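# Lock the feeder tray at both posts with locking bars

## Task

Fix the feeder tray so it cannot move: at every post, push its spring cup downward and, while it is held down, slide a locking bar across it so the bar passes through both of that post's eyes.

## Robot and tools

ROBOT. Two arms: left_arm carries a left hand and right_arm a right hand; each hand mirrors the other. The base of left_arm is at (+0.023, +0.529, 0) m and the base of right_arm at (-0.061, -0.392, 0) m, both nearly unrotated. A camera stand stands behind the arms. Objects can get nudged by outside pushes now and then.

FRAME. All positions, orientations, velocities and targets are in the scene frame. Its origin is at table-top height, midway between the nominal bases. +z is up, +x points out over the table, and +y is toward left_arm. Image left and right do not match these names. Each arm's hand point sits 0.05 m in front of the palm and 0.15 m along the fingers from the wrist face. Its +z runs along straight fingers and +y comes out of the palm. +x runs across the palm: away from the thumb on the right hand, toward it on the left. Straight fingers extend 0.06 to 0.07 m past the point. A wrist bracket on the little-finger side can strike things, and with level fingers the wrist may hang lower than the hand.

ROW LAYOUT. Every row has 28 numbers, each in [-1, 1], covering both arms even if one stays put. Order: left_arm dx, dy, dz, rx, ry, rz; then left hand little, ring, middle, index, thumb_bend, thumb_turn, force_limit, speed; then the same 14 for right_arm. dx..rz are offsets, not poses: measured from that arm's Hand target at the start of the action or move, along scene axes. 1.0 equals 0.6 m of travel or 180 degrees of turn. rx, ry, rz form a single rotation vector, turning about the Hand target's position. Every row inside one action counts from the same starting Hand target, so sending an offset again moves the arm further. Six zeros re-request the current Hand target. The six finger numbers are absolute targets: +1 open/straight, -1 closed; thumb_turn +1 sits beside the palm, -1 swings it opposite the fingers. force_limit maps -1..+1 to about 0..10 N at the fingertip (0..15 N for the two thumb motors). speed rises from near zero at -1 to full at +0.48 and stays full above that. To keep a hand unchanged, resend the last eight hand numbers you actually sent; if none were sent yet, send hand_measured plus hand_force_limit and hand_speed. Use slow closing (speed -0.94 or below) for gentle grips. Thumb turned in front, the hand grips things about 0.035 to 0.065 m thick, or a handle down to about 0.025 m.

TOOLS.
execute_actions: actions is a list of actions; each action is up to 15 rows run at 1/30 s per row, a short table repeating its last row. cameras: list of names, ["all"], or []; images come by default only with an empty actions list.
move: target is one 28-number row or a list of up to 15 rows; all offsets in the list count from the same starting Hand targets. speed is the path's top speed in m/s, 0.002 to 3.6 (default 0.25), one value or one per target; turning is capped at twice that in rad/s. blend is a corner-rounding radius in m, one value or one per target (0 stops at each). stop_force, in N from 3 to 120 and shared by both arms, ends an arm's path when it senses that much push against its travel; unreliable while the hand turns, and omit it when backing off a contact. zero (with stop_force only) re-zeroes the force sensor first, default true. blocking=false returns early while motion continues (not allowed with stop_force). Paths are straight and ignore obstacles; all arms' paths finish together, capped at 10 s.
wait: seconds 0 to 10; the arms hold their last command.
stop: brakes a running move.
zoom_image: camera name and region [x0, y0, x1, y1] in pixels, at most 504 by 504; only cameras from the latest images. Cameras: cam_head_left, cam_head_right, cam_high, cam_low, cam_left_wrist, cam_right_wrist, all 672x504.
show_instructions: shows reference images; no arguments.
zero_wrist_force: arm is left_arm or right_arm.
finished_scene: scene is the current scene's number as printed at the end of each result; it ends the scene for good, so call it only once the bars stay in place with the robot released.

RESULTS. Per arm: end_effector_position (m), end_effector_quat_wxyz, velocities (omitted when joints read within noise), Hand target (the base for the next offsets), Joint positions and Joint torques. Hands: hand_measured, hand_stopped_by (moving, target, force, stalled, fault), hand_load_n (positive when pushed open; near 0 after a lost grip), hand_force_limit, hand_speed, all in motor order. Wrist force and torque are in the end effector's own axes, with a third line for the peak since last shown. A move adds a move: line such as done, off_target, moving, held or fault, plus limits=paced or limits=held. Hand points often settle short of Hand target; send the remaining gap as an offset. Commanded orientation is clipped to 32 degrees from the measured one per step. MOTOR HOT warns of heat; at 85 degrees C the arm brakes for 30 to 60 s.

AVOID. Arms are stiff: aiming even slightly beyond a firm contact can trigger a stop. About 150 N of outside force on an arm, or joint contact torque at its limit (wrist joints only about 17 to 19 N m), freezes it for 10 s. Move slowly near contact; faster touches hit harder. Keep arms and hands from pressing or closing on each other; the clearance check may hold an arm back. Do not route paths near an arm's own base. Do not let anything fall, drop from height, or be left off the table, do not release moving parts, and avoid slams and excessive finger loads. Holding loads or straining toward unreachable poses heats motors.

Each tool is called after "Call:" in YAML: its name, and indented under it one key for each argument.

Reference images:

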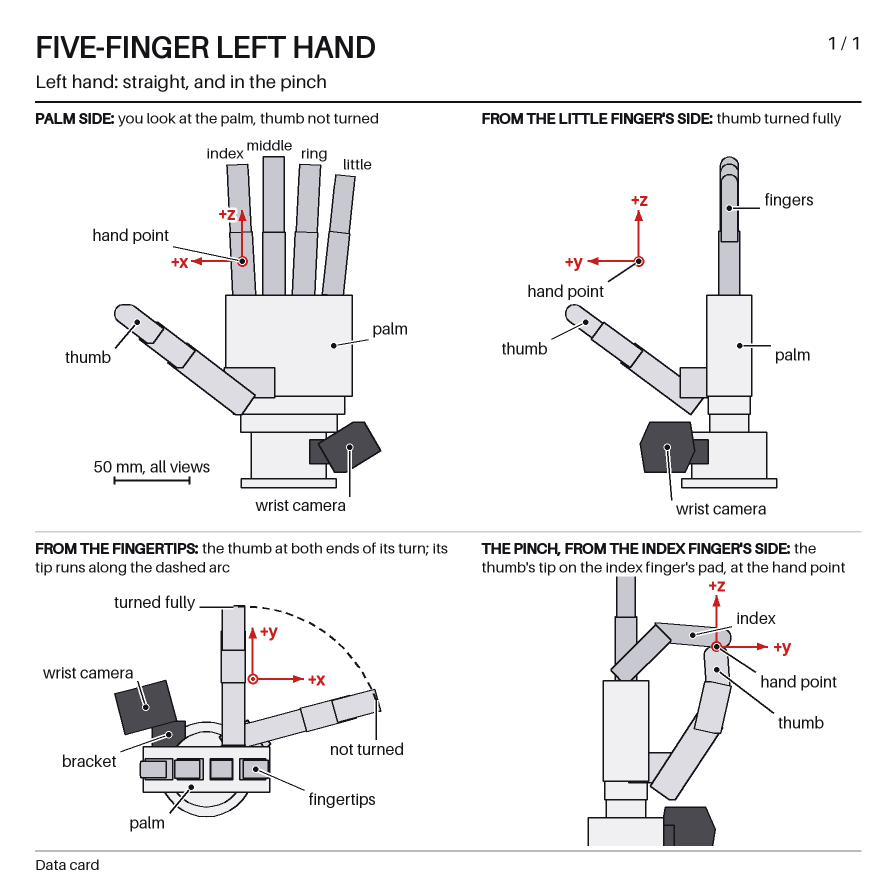

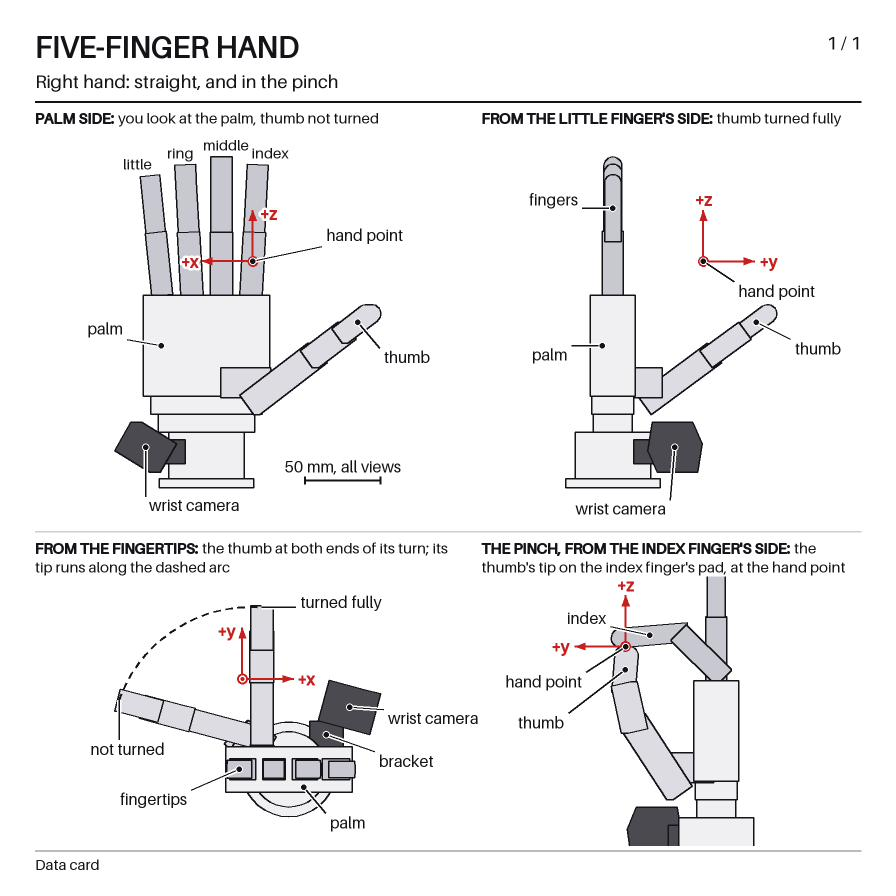

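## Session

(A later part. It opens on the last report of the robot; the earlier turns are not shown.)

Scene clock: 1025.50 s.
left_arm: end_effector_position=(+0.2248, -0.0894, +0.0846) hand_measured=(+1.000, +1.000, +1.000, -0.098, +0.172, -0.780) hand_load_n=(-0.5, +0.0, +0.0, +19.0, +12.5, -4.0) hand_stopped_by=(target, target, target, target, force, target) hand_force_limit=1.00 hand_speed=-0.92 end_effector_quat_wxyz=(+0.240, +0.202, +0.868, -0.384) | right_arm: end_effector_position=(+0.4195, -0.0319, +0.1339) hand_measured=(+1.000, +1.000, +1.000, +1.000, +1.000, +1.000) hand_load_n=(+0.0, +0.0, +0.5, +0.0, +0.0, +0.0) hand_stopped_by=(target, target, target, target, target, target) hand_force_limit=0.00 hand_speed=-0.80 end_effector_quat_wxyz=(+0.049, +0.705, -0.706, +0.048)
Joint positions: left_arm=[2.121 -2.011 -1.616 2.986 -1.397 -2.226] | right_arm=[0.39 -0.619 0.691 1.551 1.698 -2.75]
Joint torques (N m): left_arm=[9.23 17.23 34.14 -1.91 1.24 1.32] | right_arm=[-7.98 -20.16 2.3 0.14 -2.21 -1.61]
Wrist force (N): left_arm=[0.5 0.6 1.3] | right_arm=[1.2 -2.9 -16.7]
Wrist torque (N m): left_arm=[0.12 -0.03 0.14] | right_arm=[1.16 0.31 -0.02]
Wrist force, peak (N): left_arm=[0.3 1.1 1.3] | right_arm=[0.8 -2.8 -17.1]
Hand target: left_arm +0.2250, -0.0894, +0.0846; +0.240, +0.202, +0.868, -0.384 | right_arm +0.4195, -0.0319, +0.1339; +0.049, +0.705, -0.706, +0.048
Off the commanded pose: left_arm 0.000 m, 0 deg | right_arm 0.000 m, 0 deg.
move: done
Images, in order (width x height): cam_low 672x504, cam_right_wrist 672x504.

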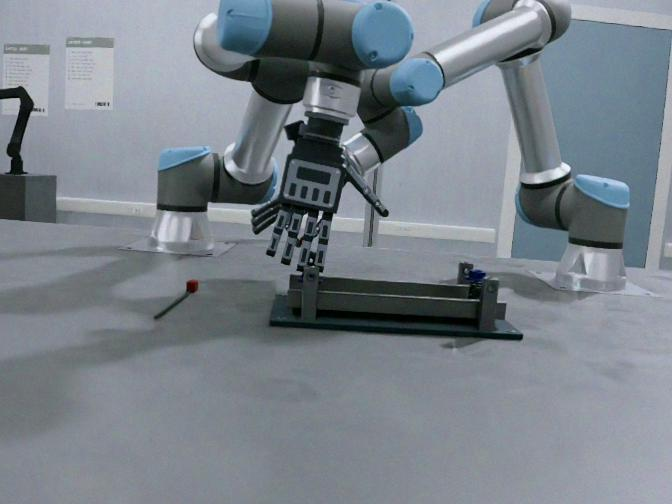

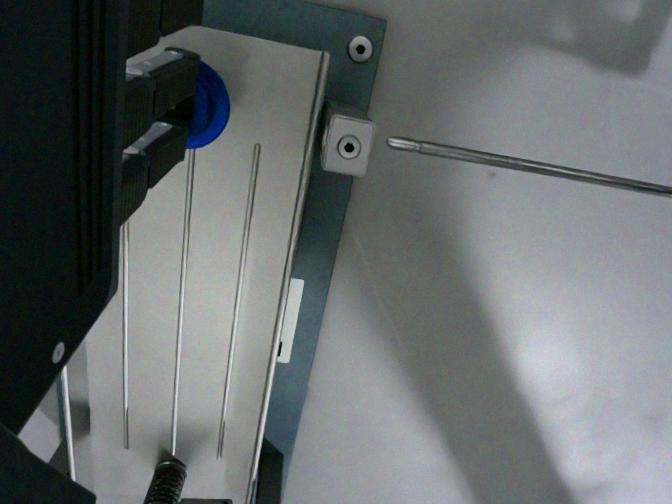

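Call:
move:
  target: [0.005,0.0055,0,0,0,0,1,1,1,-0.1,0.0,-0.78,1,-0.92,0,0,0,0,0,0,1,1,1,1,1,1,0,-0.8]
  speed: 0.02
  cameras: ["cam_right_wrist","cam_low"]

Call:
zoom_image:
  camera: "cam_right_wrist"
  region: [300, 90, 450, 204]

Call:
zoom_image:
  camera: "cam_low"
  region: [290, 245, 330, 285]

Scene clock: 1041.60 s.
left_arm: end_effector_position=(+0.2279, -0.0862, +0.0846) hand_measured=(+1.000, +1.000, +1.000, -0.098, +0.172, -0.780) hand_load_n=(+0.0, +0.0, +0.0, +19.0, +12.5, -3.5) hand_stopped_by=(target, target, target, target, force, target) hand_force_limit=1.00 hand_speed=-0.92 end_effector_quat_wxyz=(+0.240, +0.202, +0.868, -0.384) | right_arm: end_effector_position=(+0.4195, -0.0319, +0.1339) hand_measured=(+1.000, +1.000, +1.000, +1.000, +1.000, +1.000) hand_load_n=(+0.0, +0.0, +0.5, +0.0, +0.0, +0.0) hand_stopped_by=(target, target, target, target, target, target) hand_force_limit=0.00 hand_speed=-0.80 end_effector_quat_wxyz=(+0.049, +0.705, -0.706, +0.048)
Joint positions: left_arm=[2.13 -2.007 -1.623 2.988 -1.39 -2.22] | right_arm=[0.39 -0.619 0.691 1.551 1.698 -2.75]
Joint torques (N m): left_arm=[10.49 57.69 0.9 2.04 2.12 1.38] | right_arm=[-7.87 -20.87 2.25 0.01 -2.25 -1.61]
Wrist force (N): left_arm=[0.2 0.4 1.1] | right_arm=[1.2 -2.9 -16.5]
Wrist torque (N m): left_arm=[0.12 0.01 0.13] | right_arm=[1.15 0.31 -0.02]
Wrist force, peak (N): left_arm=[0.4 0.7 1.4] | right_arm=[1.1 -2.8 -17.0]
Hand target: left_arm +0.2280, -0.0861, +0.0846; +0.240, +0.202, +0.868, -0.384 | right_arm +0.4195, -0.0319, +0.1339; +0.049, +0.705, -0.706, +0.048
Off the commanded pose: left_arm 0.000 m, 0 deg | right_arm 0.000 m, 0 deg.
move: done
Images, in order (width x height): cam_low 672x504, cam_right_wrist 672x504.

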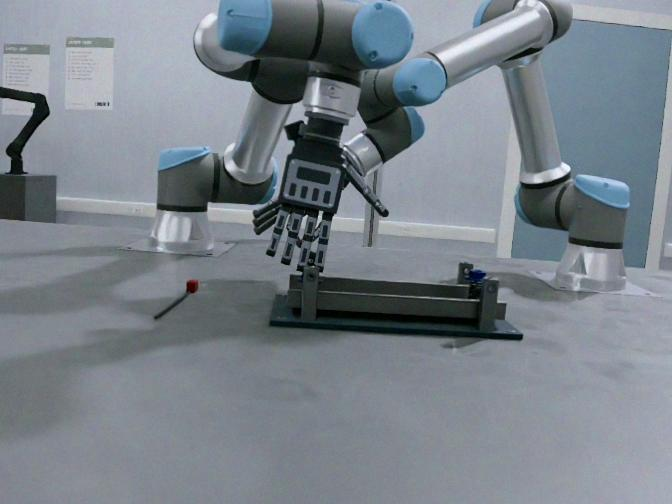

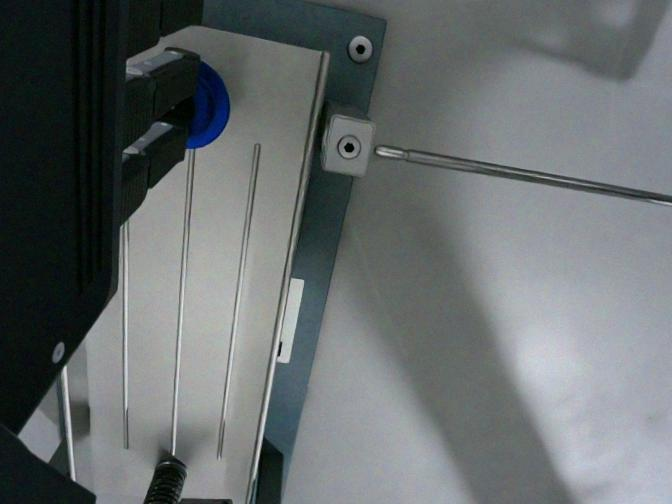

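Scaled by 3.360 from the camera's 672x504 image, which has a finer 960x720 frame.

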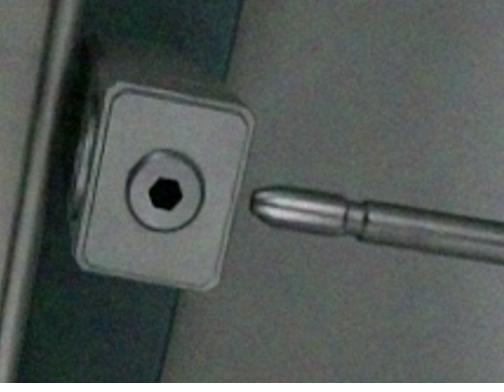

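Scaled by 12.600 from the camera's 672x504 image, which has a finer 960x720 frame.

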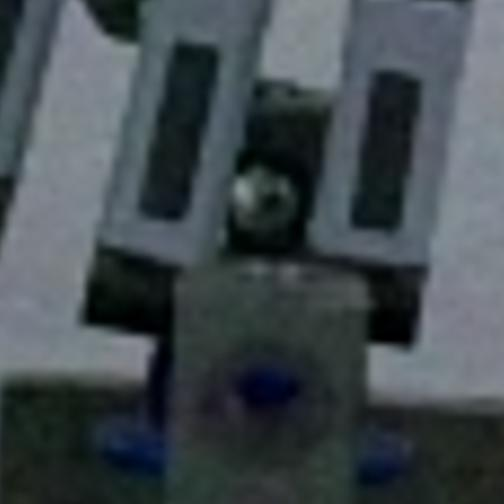

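Call:
move:
  target: [0.0067,-0.0033,0,0,0,0,1,1,1,-0.1,0.0,-0.78,1,-0.92,0,0,0,0,0,0,1,1,1,1,1,1,0,-0.8]
  speed: 0.02
  stop_force: 4
  cameras: ["cam_right_wrist","cam_low"]

Call:
zoom_image:
  camera: "cam_right_wrist"
  region: [300, 90, 450, 204]

Call:
zoom_image:
  camera: "cam_low"
  region: [290, 245, 330, 285]

Scene clock: 1066.03 s.
left_arm: end_effector_position=(+0.2320, -0.0881, +0.0846) hand_measured=(+1.000, +1.000, +1.000, -0.098, +0.172, -0.780) hand_load_n=(+0.5, +0.0, +0.0, +19.0, +12.0, -3.5) hand_stopped_by=(target, target, target, target, force, target) hand_force_limit=1.00 hand_speed=-0.92 end_effector_quat_wxyz=(+0.240, +0.202, +0.868, -0.384) | right_arm: end_effector_position=(+0.4195, -0.0319, +0.1339) hand_measured=(+1.000, +1.000, +1.000, +1.000, +1.000, +1.000) hand_load_n=(+0.0, +0.0, +0.5, +0.0, +0.0, +0.0) hand_stopped_by=(target, target, target, target, target, target) hand_force_limit=0.00 hand_speed=-0.80 end_effector_quat_wxyz=(+0.049, +0.705, -0.706, +0.048)
Joint positions: left_arm=[2.135 -2.013 -1.614 2.984 -1.386 -2.217] | right_arm=[0.39 -0.619 0.691 1.551 1.698 -2.75]
Joint torques (N m): left_arm=[11.56 17.22 33.46 -1.84 1.33 1.81] | right_arm=[-7.91 -20.38 2.92 -0.01 -2.14 -1.57]
Wrist force (N): left_arm=[2.0 -1.3 0.7] | right_arm=[0.9 -2.4 -16.9]
Wrist torque (N m): left_arm=[0.06 0.00 0.13] | right_arm=[1.25 0.36 -0.03]
Wrist force, peak (N): left_arm=[2.0 -1.2 0.8] | right_arm=[0.8 -2.9 -17.0]
Hand target: left_arm +0.2320, -0.0881, +0.0846; +0.240, +0.202, +0.868, -0.384 | right_arm +0.4195, -0.0319, +0.1339; +0.049, +0.705, -0.706, +0.048
Off the commanded pose: left_arm 0.000 m, 0 deg | right_arm 0.000 m, 0 deg.
move: done
Images, in order (width x height): cam_low 672x504, cam_right_wrist 672x504.

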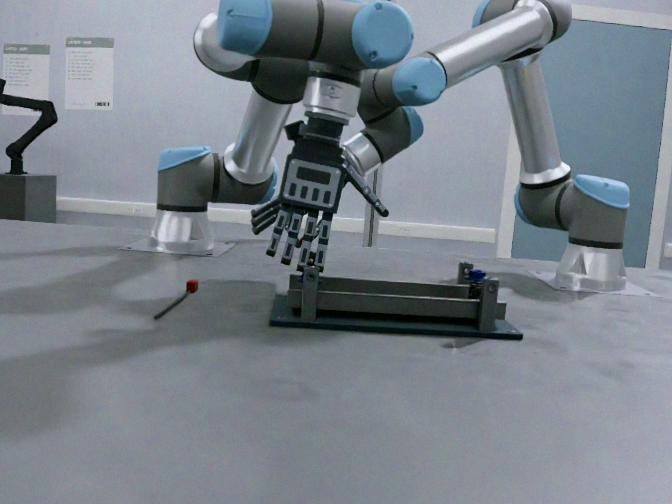

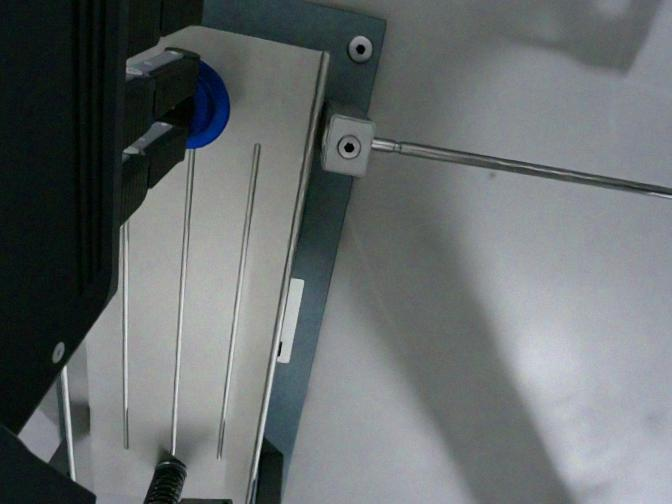

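Scaled by 3.360 from the camera's 672x504 image, which has a finer 960x720 frame.

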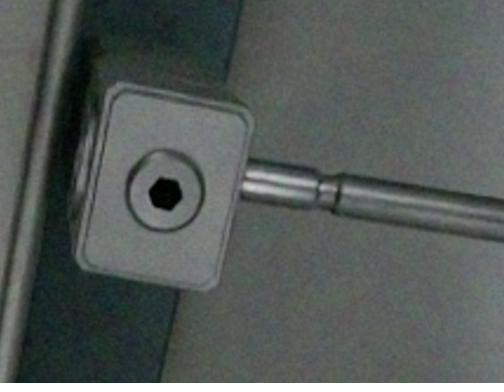

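Scaled by 12.600 from the camera's 672x504 image, which has a finer 960x720 frame.

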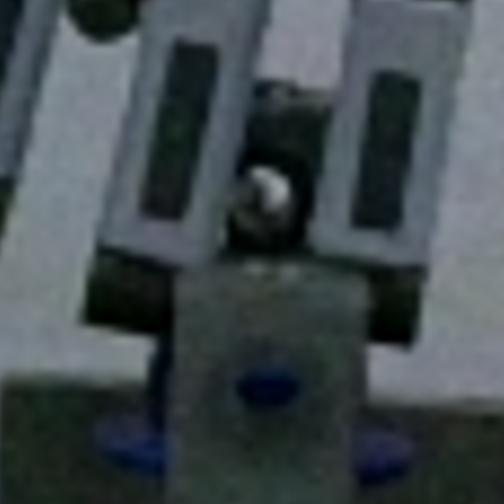

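Call:
move:
  target: [0.0,0.002,0.0025,0,0,0,1,1,1,-0.1,0.0,-0.78,1,-0.92,0,0,0,0,0,0,1,1,1,1,1,1,0,-0.8]
  speed: 0.02
  cameras: ["cam_right_wrist","cam_low","cam_left_wrist"]

Call:
zoom_image:
  camera: "cam_right_wrist"
  region: [300, 90, 450, 204]

Call:
zoom_image:
  camera: "cam_low"
  region: [290, 245, 330, 285]

Scene clock: 1088.93 s.
left_arm: end_effector_position=(+0.2320, -0.0870, +0.0861) hand_measured=(+1.000, +1.000, +1.000, -0.098, +0.172, -0.780) hand_load_n=(+0.0, +0.0, +0.0, +19.0, +12.5, -3.5) hand_stopped_by=(target, target, target, target, force, target) hand_force_limit=1.00 hand_speed=-0.92 end_effector_quat_wxyz=(+0.240, +0.202, +0.868, -0.384) | right_arm: end_effector_position=(+0.4195, -0.0319, +0.1339) hand_measured=(+1.000, +1.000, +1.000, +1.000, +1.000, +1.000) hand_load_n=(+0.0, +0.0, +0.5, +0.0, +0.0, +0.0) hand_stopped_by=(target, target, target, target, target, target) hand_force_limit=0.00 hand_speed=-0.80 end_effector_quat_wxyz=(+0.049, +0.705, -0.706, +0.048)
Joint positions: left_arm=[2.137 -2.009 -1.615 2.982 -1.385 -2.216] | right_arm=[0.39 -0.619 0.691 1.551 1.698 -2.75]
Joint torques (N m): left_arm=[11.07 59.88 4.37 -1.81 1.34 1.71] | right_arm=[-7.93 -20.78 2.78 0.05 -2.16 -1.65]
Wrist force (N): left_arm=[1.9 -1.0 0.6] | right_arm=[1.1 -3.0 -16.8]
Wrist torque (N m): left_arm=[0.12 0.01 0.12] | right_arm=[1.16 0.33 -0.03]
Wrist force, peak (N): left_arm=[2.3 -1.0 0.8] | right_arm=[0.9 -2.8 -17.0]
Hand target: left_arm +0.2320, -0.0869, +0.0861; +0.240, +0.202, +0.868, -0.384 | right_arm +0.4195, -0.0319, +0.1339; +0.049, +0.705, -0.706, +0.048
Off the commanded pose: left_arm 0.000 m, 0 deg | right_arm 0.000 m, 0 deg.
move: done
Images, in order (width x height): cam_low 672x504, cam_left_wrist 672x504, cam_right_wrist 672x504.

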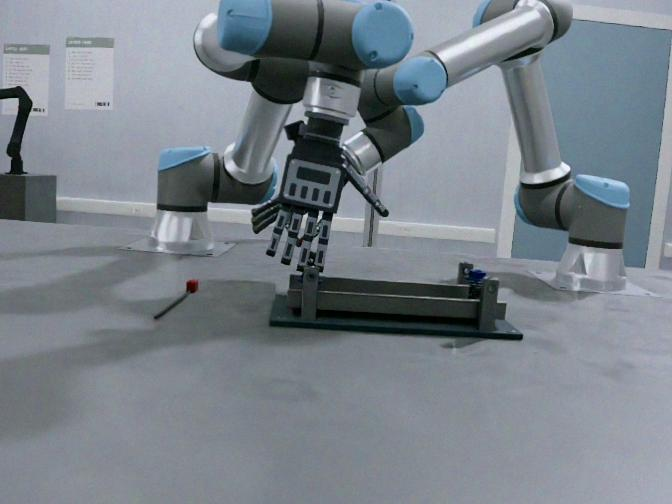

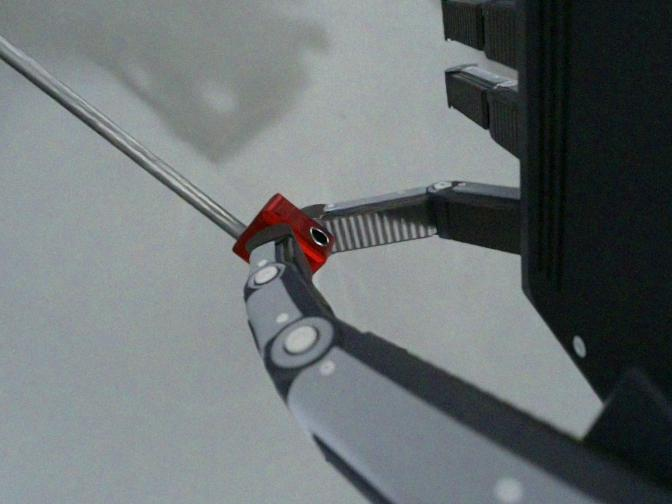

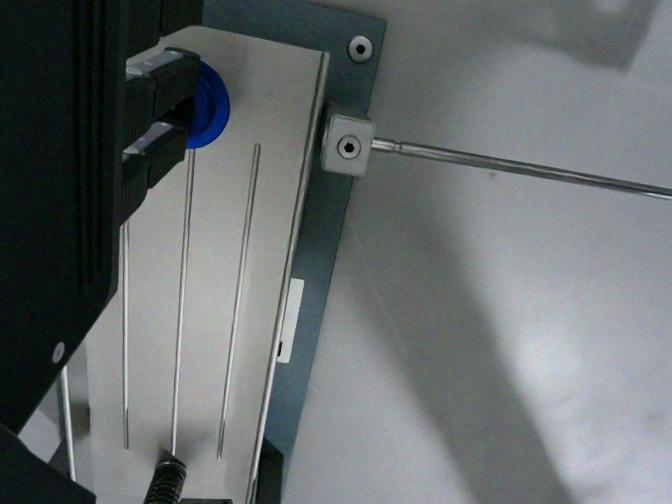

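Scaled by 3.360 from the camera's 672x504 image, which has a finer 960x720 frame.

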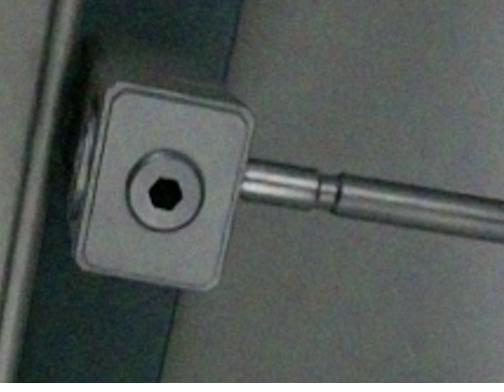

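Scaled by 12.600 from the camera's 672x504 image, which has a finer 960x720 frame.

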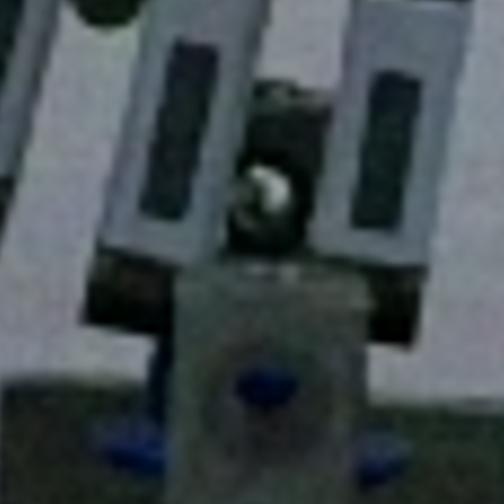

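Call:
move:
  target: [0.0083,0.001,0.0,0,0,0,1,1,1,-0.1,0.0,-0.78,1,-0.92,0,0,0,0,0,0,1,1,1,1,1,1,0,-0.8]
  speed: 0.02
  stop_force: 5
  cameras: ["cam_right_wrist","cam_low"]

Call:
zoom_image:
  camera: "cam_right_wrist"
  region: [300, 90, 450, 204]

Call:
zoom_image:
  camera: "cam_low"
  region: [290, 245, 330, 285]

Scene clock: 1101.10 s.
left_arm: end_effector_position=(+0.2361, -0.0864, +0.0861) hand_measured=(+1.000, +1.000, +1.000, -0.098, +0.172, -0.780) hand_load_n=(+0.0, +0.0, +0.0, +20.0, +11.0, -1.5) hand_stopped_by=(target, target, target, target, force, target) hand_force_limit=1.00 hand_speed=-0.92 end_effector_quat_wxyz=(+0.240, +0.202, +0.868, -0.384) | right_arm: end_effector_position=(+0.4195, -0.0319, +0.1339) hand_measured=(+1.000, +1.000, +1.000, +1.000, +1.000, +1.000) hand_load_n=(+0.0, +0.0, +1.0, +0.0, +0.0, +0.0) hand_stopped_by=(target, target, target, target, target, target) hand_force_limit=0.00 hand_speed=-0.80 end_effector_quat_wxyz=(+0.049, +0.705, -0.706, +0.048)
Joint positions: left_arm=[2.145 -2.011 -1.613 2.98 -1.378 -2.211] | right_arm=[0.39 -0.619 0.691 1.551 1.698 -2.75]
Joint torques (N m): left_arm=[-7.51 59.13 4.88 2.75 -2.28 -0.97] | right_arm=[-7.62 -20.64 2.28 0.08 -2.14 -1.6]
Wrist force (N): left_arm=[3.8 -3.4 0.1] | right_arm=[0.9 -2.8 -16.8]
Wrist torque (N m): left_arm=[-0.01 -0.02 0.16] | right_arm=[1.19 0.36 -0.03]
Wrist force, peak (N): left_arm=[5.9 -5.5 -0.2] | right_arm=[0.9 -2.8 -17.1]
Hand target: left_arm +0.2361, -0.0864, +0.0862; +0.240, +0.202, +0.868, -0.384 (not the last commanded pose) | right_arm +0.4195, -0.0319, +0.1339; +0.049, +0.705, -0.706, +0.048
Off the commanded pose: left_arm 0.001 m, 0 deg | right_arm 0.000 m, 0 deg.
move: contact (left_arm)
Images, in order (width x height): cam_low 672x504, cam_right_wrist 672x504.

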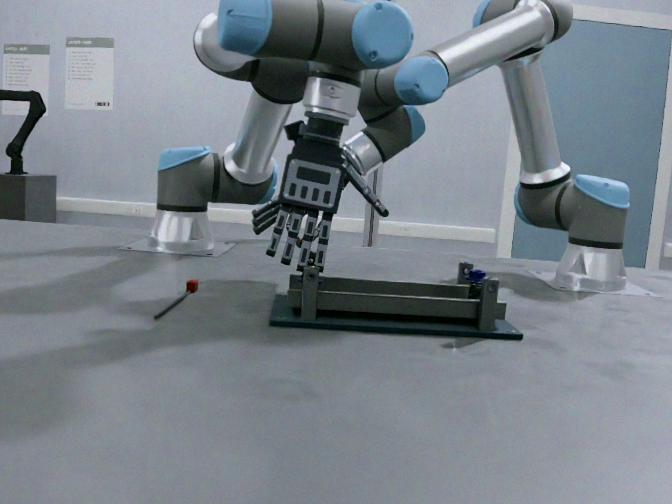

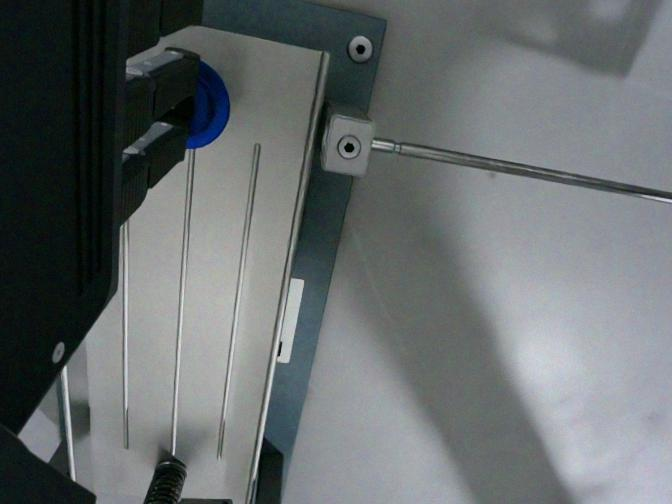

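Scaled by 3.360 from the camera's 672x504 image, which has a finer 960x720 frame.

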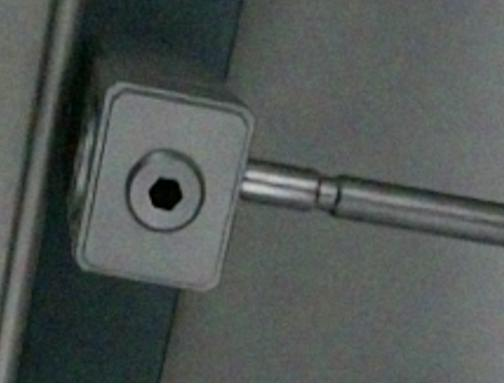

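Scaled by 12.600 from the camera's 672x504 image, which has a finer 960x720 frame.

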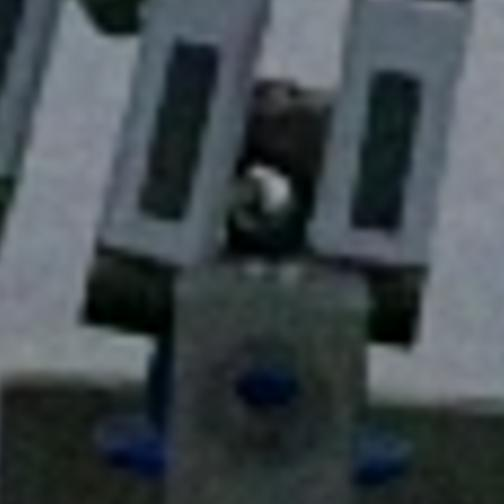

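Call:
move:
  target:
    - [-0.010,-0.0007,0,0,0,0,1,1,1,-0.1,0.0,-0.78,1,-0.92,0,0,0,0,0,0,1,1,1,1,1,1,0,-0.8]
    - [-0.010,0.0015,0.0028,0,0,0,1,1,1,-0.1,0.0,-0.78,1,-0.92,0,0,0,0,0,0,1,1,1,1,1,1,0,-0.8]
  speed: 0.02
  cameras: ["cam_low","cam_right_wrist"]

Call:
zoom_image:
  camera: "cam_low"
  region: [290, 245, 330, 285]

Call:
zoom_image:
  camera: "cam_right_wrist"
  region: [300, 90, 450, 204]

Scene clock: 1150.70 s.
left_arm: end_effector_position=(+0.2301, -0.0856, +0.0877) hand_measured=(+1.000, +1.000, +1.000, -0.098, +0.172, -0.780) hand_load_n=(+0.0, +0.0, +0.0, +19.0, +12.0, -3.0) hand_stopped_by=(target, target, target, target, force, target) hand_force_limit=1.00 hand_speed=-0.92 end_effector_quat_wxyz=(+0.240, +0.202, +0.868, -0.384) | right_arm: end_effector_position=(+0.4195, -0.0319, +0.1339) hand_measured=(+1.000, +1.000, +1.000, +1.000, +1.000, +1.000) hand_load_n=(+0.0, +0.0, +0.5, +0.0, +0.0, +0.0) hand_stopped_by=(target, target, target, target, target, target) hand_force_limit=0.00 hand_speed=-0.80 end_effector_quat_wxyz=(+0.049, +0.705, -0.706, +0.048)
Joint positions: left_arm=[2.135 -2.003 -1.619 2.98 -1.386 -2.217] | right_arm=[0.39 -0.619 0.691 1.551 1.698 -2.75]
Joint torques (N m): left_arm=[8.89 58.97 3.78 -1.91 1.38 1.35] | right_arm=[-7.24 -20.73 2.03 -0.01 -2.06 -1.58]
Wrist force (N): left_arm=[0.1 0.6 1.2] | right_arm=[0.6 -2.8 -16.7]
Wrist torque (N m): left_arm=[0.14 0.03 0.12] | right_arm=[1.17 0.40 -0.05]
Wrist force, peak (N): left_arm=[3.8 -3.3 0.3] | right_arm=[1.2 -2.9 -17.0]
Hand target: left_arm +0.2301, -0.0855, +0.0879; +0.240, +0.202, +0.868, -0.384 | right_arm +0.4195, -0.0319, +0.1339; +0.049, +0.705, -0.706, +0.048
Off the commanded pose: left_arm 0.000 m, 0 deg | right_arm 0.000 m, 0 deg.
move: done
Images, in order (width x height): cam_low 672x504, cam_right_wrist 672x504.

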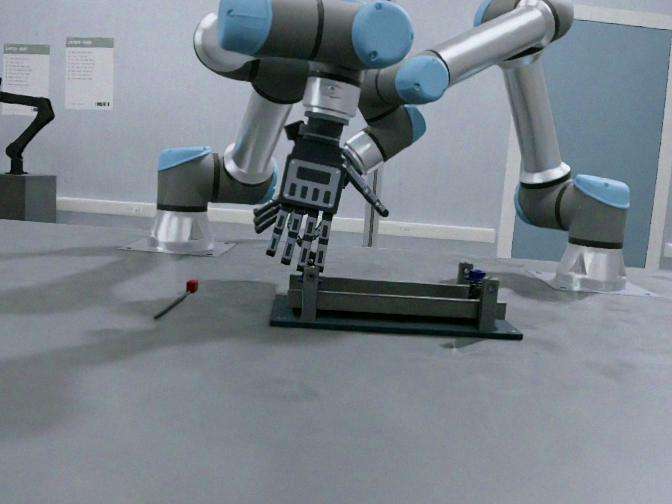

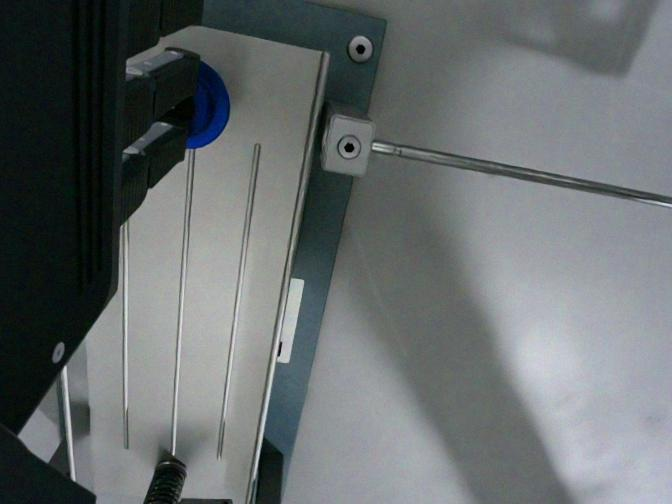

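Scaled by 12.600 from the camera's 672x504 image, which has a finer 960x720 frame.

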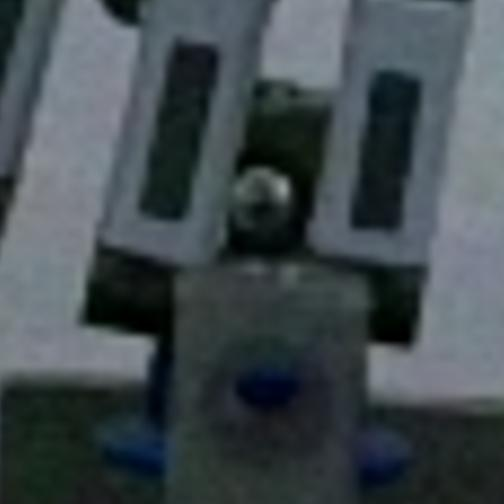

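Scaled by 3.360 from the camera's 672x504 image, which has a finer 960x720 frame.

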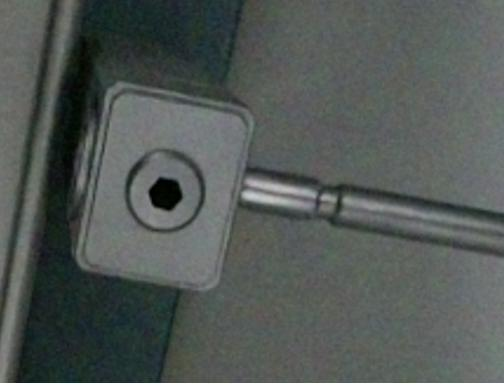

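Call:
move:
  target: [0.0167,0.0011,0,0,0,0,1,1,1,-0.1,0.0,-0.78,1,-0.92,0,0,0,0,0,0,1,1,1,1,1,1,0,-0.8]
  speed: 0.015
  stop_force: 4
  cameras: ["cam_low","cam_right_wrist"]

Call:
zoom_image:
  camera: "cam_low"
  region: [290, 245, 330, 285]

Call:
zoom_image:
  camera: "cam_right_wrist"
  region: [300, 90, 450, 204]

Scene clock: 1169.23 s.
left_arm: end_effector_position=(+0.2355, -0.0851, +0.0879) hand_measured=(+1.000, +1.000, +1.000, -0.098, +0.172, -0.780) hand_load_n=(+0.0, +0.0, -0.5, +19.5, +11.5, -2.5) hand_stopped_by=(target, target, target, target, force, target) hand_force_limit=1.00 hand_speed=-0.92 end_effector_quat_wxyz=(+0.240, +0.202, +0.868, -0.384) | right_arm: end_effector_position=(+0.4195, -0.0319, +0.1339) hand_measured=(+1.000, +1.000, +1.000, +1.000, +1.000, +1.000) hand_load_n=(+0.0, +0.0, +1.0, +0.0, +0.0, +0.0) hand_stopped_by=(target, target, target, target, target, target) hand_force_limit=0.00 hand_speed=-0.80 end_effector_quat_wxyz=(+0.049, +0.705, -0.706, +0.048)
Joint positions: left_arm=[2.145 -2.006 -1.616 2.978 -1.378 -2.211] | right_arm=[0.39 -0.619 0.691 1.551 1.698 -2.75]
Joint torques (N m): left_arm=[-9.3 58.56 4.38 2.01 -1.72 -1.08] | right_arm=[-7.72 -20.59 2.14 0.13 -2.03 -1.59]
Wrist force (N): left_arm=[1.0 -0.2 0.7] | right_arm=[1.1 -2.8 -16.7]
Wrist torque (N m): left_arm=[0.12 -0.03 0.14] | right_arm=[1.18 0.33 -0.02]
Wrist force, peak (N): left_arm=[4.0 -4.3 0.6] | right_arm=[1.1 -2.8 -17.1]
Hand target: left_arm +0.2355, -0.0851, +0.0879; +0.240, +0.202, +0.868, -0.384 (not the last commanded pose) | right_arm +0.4195, -0.0319, +0.1339; +0.049, +0.705, -0.706, +0.048
Off the commanded pose: left_arm 0.005 m, 0 deg | right_arm 0.000 m, 0 deg.
move: contact (left_arm)
Images, in order (width x height): cam_low 672x504, cam_right_wrist 672x504.

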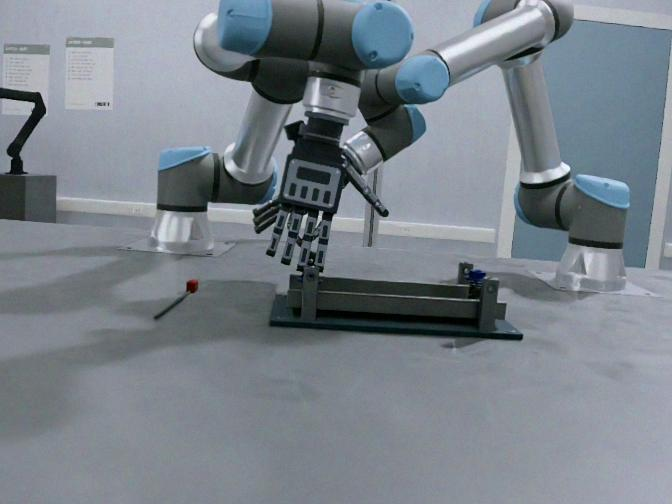

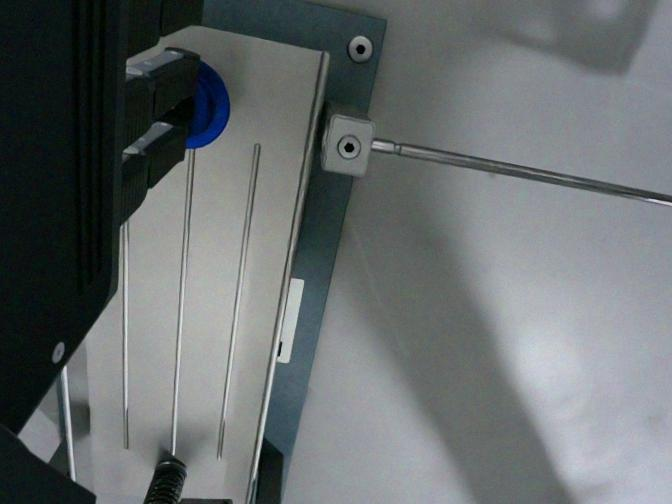

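Scaled by 12.600 from the camera's 672x504 image, which has a finer 960x720 frame.

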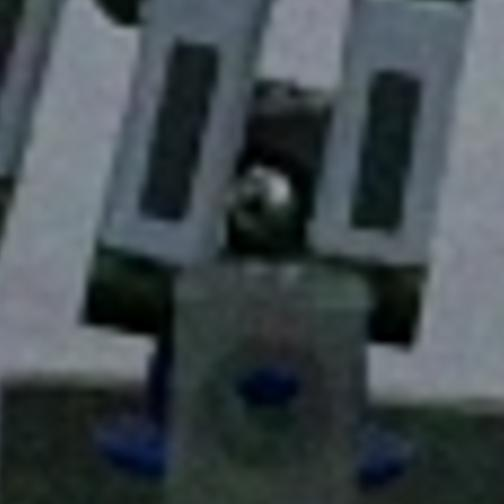

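Scaled by 3.360 from the camera's 672x504 image, which has a finer 960x720 frame.

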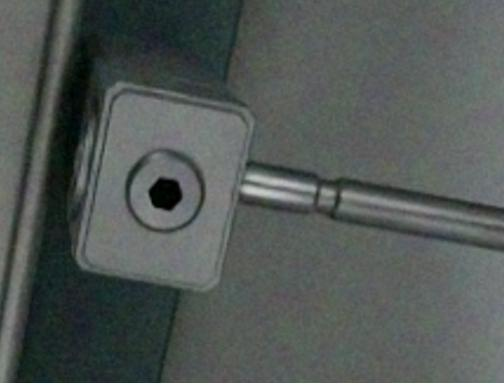

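Call:
move:
  target: [-0.0167,-0.0011,0,0,0,0,1,1,1,-0.1,0.0,-0.78,1,-0.92,0,0,0,0,0,0,1,1,1,1,1,1,0,-0.8]
  speed: 0.03
  cameras: ["cam_low","cam_right_wrist","cam_left_wrist"]

Call:
zoom_image:
  camera: "cam_low"
  region: [290, 245, 330, 285]

Call:
zoom_image:
  camera: "cam_right_wrist"
  region: [300, 90, 450, 204]

Scene clock: 1211.47 s.
left_arm: end_effector_position=(+0.2256, -0.0858, +0.0879) hand_measured=(+1.000, +1.000, +1.000, -0.098, +0.172, -0.780) hand_load_n=(+0.0, +0.0, +0.0, +19.0, +12.0, -3.0) hand_stopped_by=(target, target, target, target, force, target) hand_force_limit=1.00 hand_speed=-0.92 end_effector_quat_wxyz=(+0.240, +0.202, +0.868, -0.384) | right_arm: end_effector_position=(+0.4195, -0.0319, +0.1339) hand_measured=(+1.000, +1.000, +1.000, +1.000, +1.000, +1.000) hand_load_n=(+0.0, +0.0, +0.5, +0.0, +0.0, +0.0) hand_stopped_by=(target, target, target, target, target, target) hand_force_limit=0.00 hand_speed=-0.80 end_effector_quat_wxyz=(+0.049, +0.705, -0.706, +0.048)
Joint positions: left_arm=[2.126 -2.001 -1.623 2.982 -1.393 -2.223] | right_arm=[0.39 -0.619 0.691 1.551 1.698 -2.75]
Joint torques (N m): left_arm=[-10.42 58.69 4.9 1.94 -1.43 -1.08] | right_arm=[-7.89 -20.79 2.12 0.03 -2.02 -1.58]
Wrist force (N): left_arm=[0.3 0.7 0.9] | right_arm=[0.9 -2.7 -17.0]
Wrist torque (N m): left_arm=[0.17 0.01 0.12] | right_arm=[1.21 0.36 -0.03]
Wrist force, peak (N): left_arm=[1.5 -0.9 0.6] | right_arm=[0.9 -3.0 -17.0]
Hand target: left_arm +0.2254, -0.0858, +0.0879; +0.240, +0.202, +0.868, -0.384 | right_arm +0.4195, -0.0319, +0.1339; +0.049, +0.705, -0.706, +0.048
Off the commanded pose: left_arm 0.000 m, 0 deg | right_arm 0.000 m, 0 deg.
move: done
Images, in order (width x height): cam_low 672x504, cam_left_wrist 672x504, cam_right_wrist 672x504.

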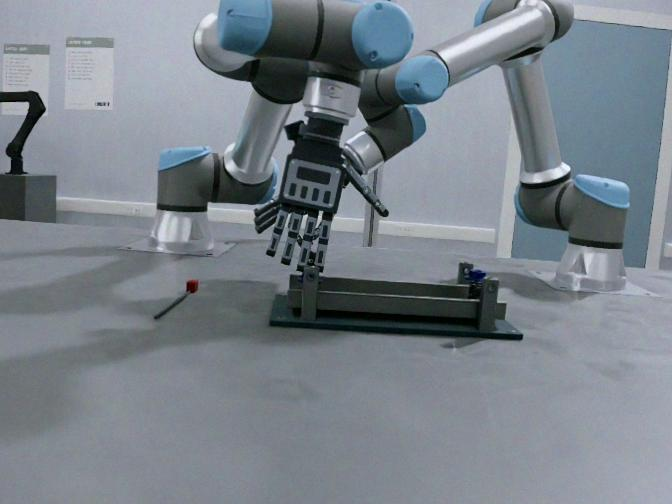

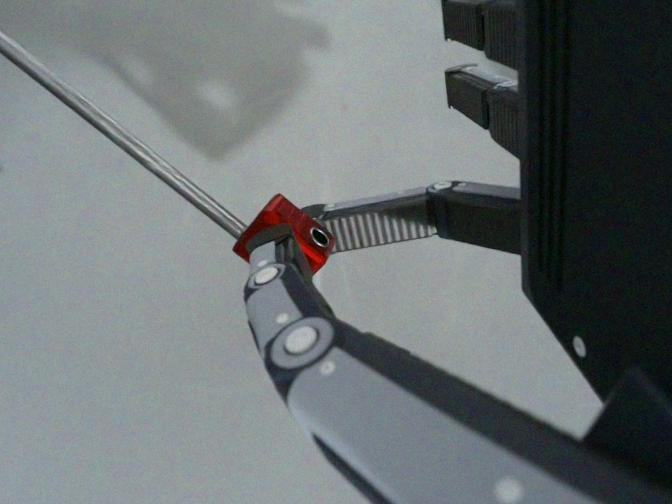

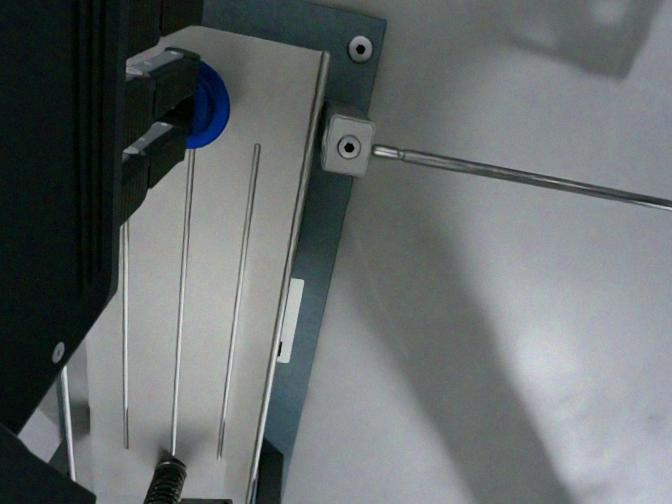

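Scaled by 12.600 from the camera's 672x504 image, which has a finer 960x720 frame.

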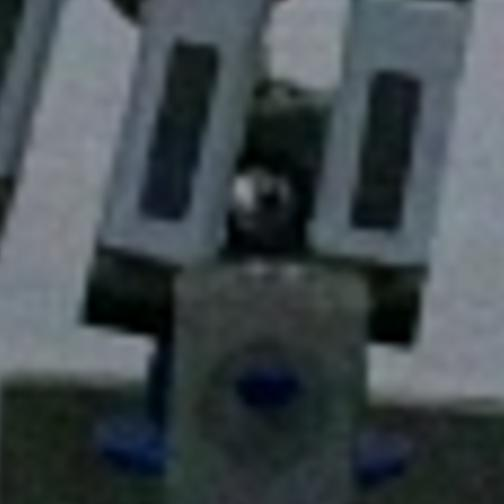

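Scaled by 3.360 from the camera's 672x504 image, which has a finer 960x720 frame.

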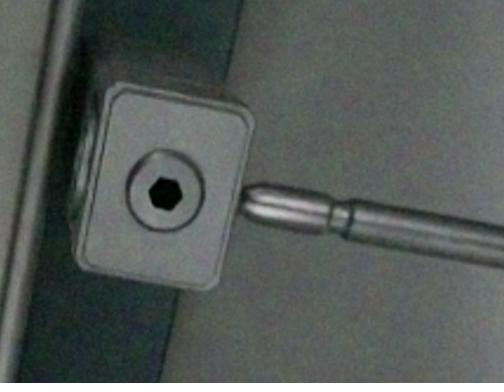

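Call:
move:
  target:
    - [0.0,0.002,0.004,0,0,0,1,1,1,-0.1,0.0,-0.78,1,-0.92,0,0,0,0,0,0,1,1,1,1,1,1,0,-0.8]
    - [0.0133,0.0032,0.004,0,0,0,1,1,1,-0.1,0.0,-0.78,1,-0.92,0,0,0,0,0,0,1,1,1,1,1,1,0,-0.8]
  speed: 0.015
  cameras: ["cam_low","cam_right_wrist"]

Call:
zoom_image:
  camera: "cam_low"
  region: [290, 245, 330, 285]

Call:
zoom_image:
  camera: "cam_right_wrist"
  region: [300, 90, 450, 204]

Scene clock: 1254.30 s.
left_arm: end_effector_position=(+0.2333, -0.0839, +0.0903) hand_measured=(+1.000, +1.000, +1.000, -0.098, +0.172, -0.780) hand_load_n=(+0.0, +0.0, +0.0, +19.0, +12.5, -3.0) hand_stopped_by=(target, target, target, target, force, target) hand_force_limit=1.00 hand_speed=-0.92 end_effector_quat_wxyz=(+0.240, +0.202, +0.868, -0.384) | right_arm: end_effector_position=(+0.4195, -0.0319, +0.1339) hand_measured=(+1.000, +1.000, +1.000, +1.000, +1.000, +1.000) hand_load_n=(+0.0, +0.0, +1.0, +0.0, -0.5, +0.0) hand_stopped_by=(target, target, target, target, target, target) hand_force_limit=0.00 hand_speed=-0.80 end_effector_quat_wxyz=(+0.049, +0.705, -0.706, +0.048)
Joint positions: left_arm=[2.142 -1.999 -1.619 2.975 -1.38 -2.213] | right_arm=[0.39 -0.619 0.691 1.551 1.698 -2.75]
Joint torques (N m): left_arm=[11.54 16.91 33.43 -1.91 1.41 1.14] | right_arm=[-7.91 -20.68 2.42 0.03 -1.99 -1.54]
Wrist force (N): left_arm=[0.5 0.5 1.1] | right_arm=[1.1 -2.8 -16.7]
Wrist torque (N m): left_arm=[0.14 -0.03 0.14] | right_arm=[1.18 0.32 -0.02]
Wrist force, peak (N): left_arm=[0.5 0.8 1.3] | right_arm=[1.3 -2.7 -17.1]
Hand target: left_arm +0.2334, -0.0839, +0.0903; +0.240, +0.202, +0.868, -0.384 | right_arm +0.4195, -0.0319, +0.1339; +0.049, +0.705, -0.706, +0.048
Off the commanded pose: left_arm 0.000 m, 0 deg | right_arm 0.000 m, 0 deg.
move: done
Images, in order (width x height): cam_low 672x504, cam_right_wrist 672x504.

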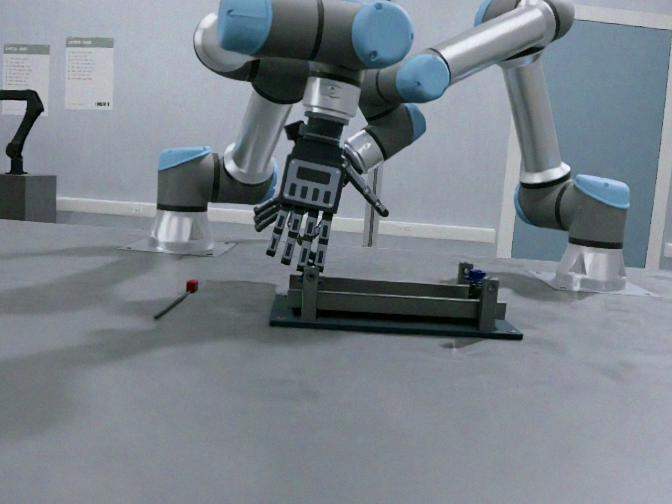

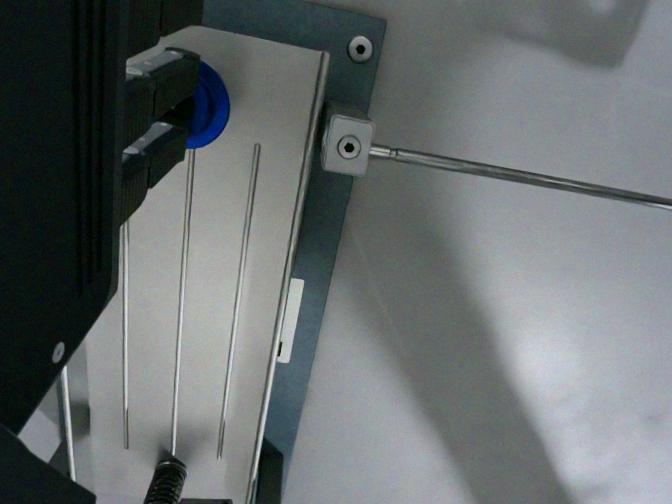

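Scaled by 12.600 from the camera's 672x504 image, which has a finer 960x720 frame.

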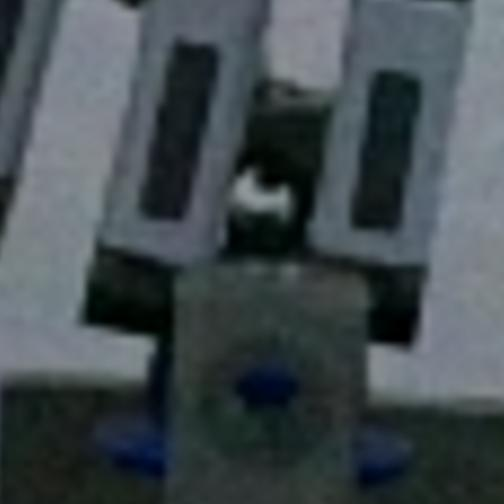

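Scaled by 3.360 from the camera's 672x504 image, which has a finer 960x720 frame.

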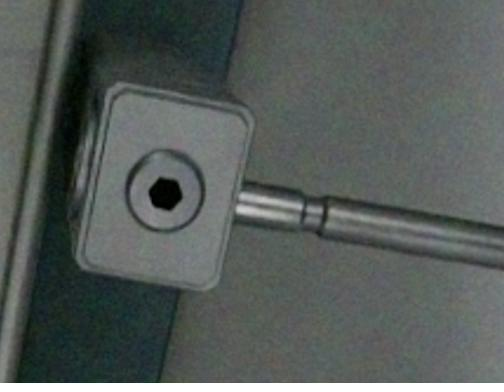

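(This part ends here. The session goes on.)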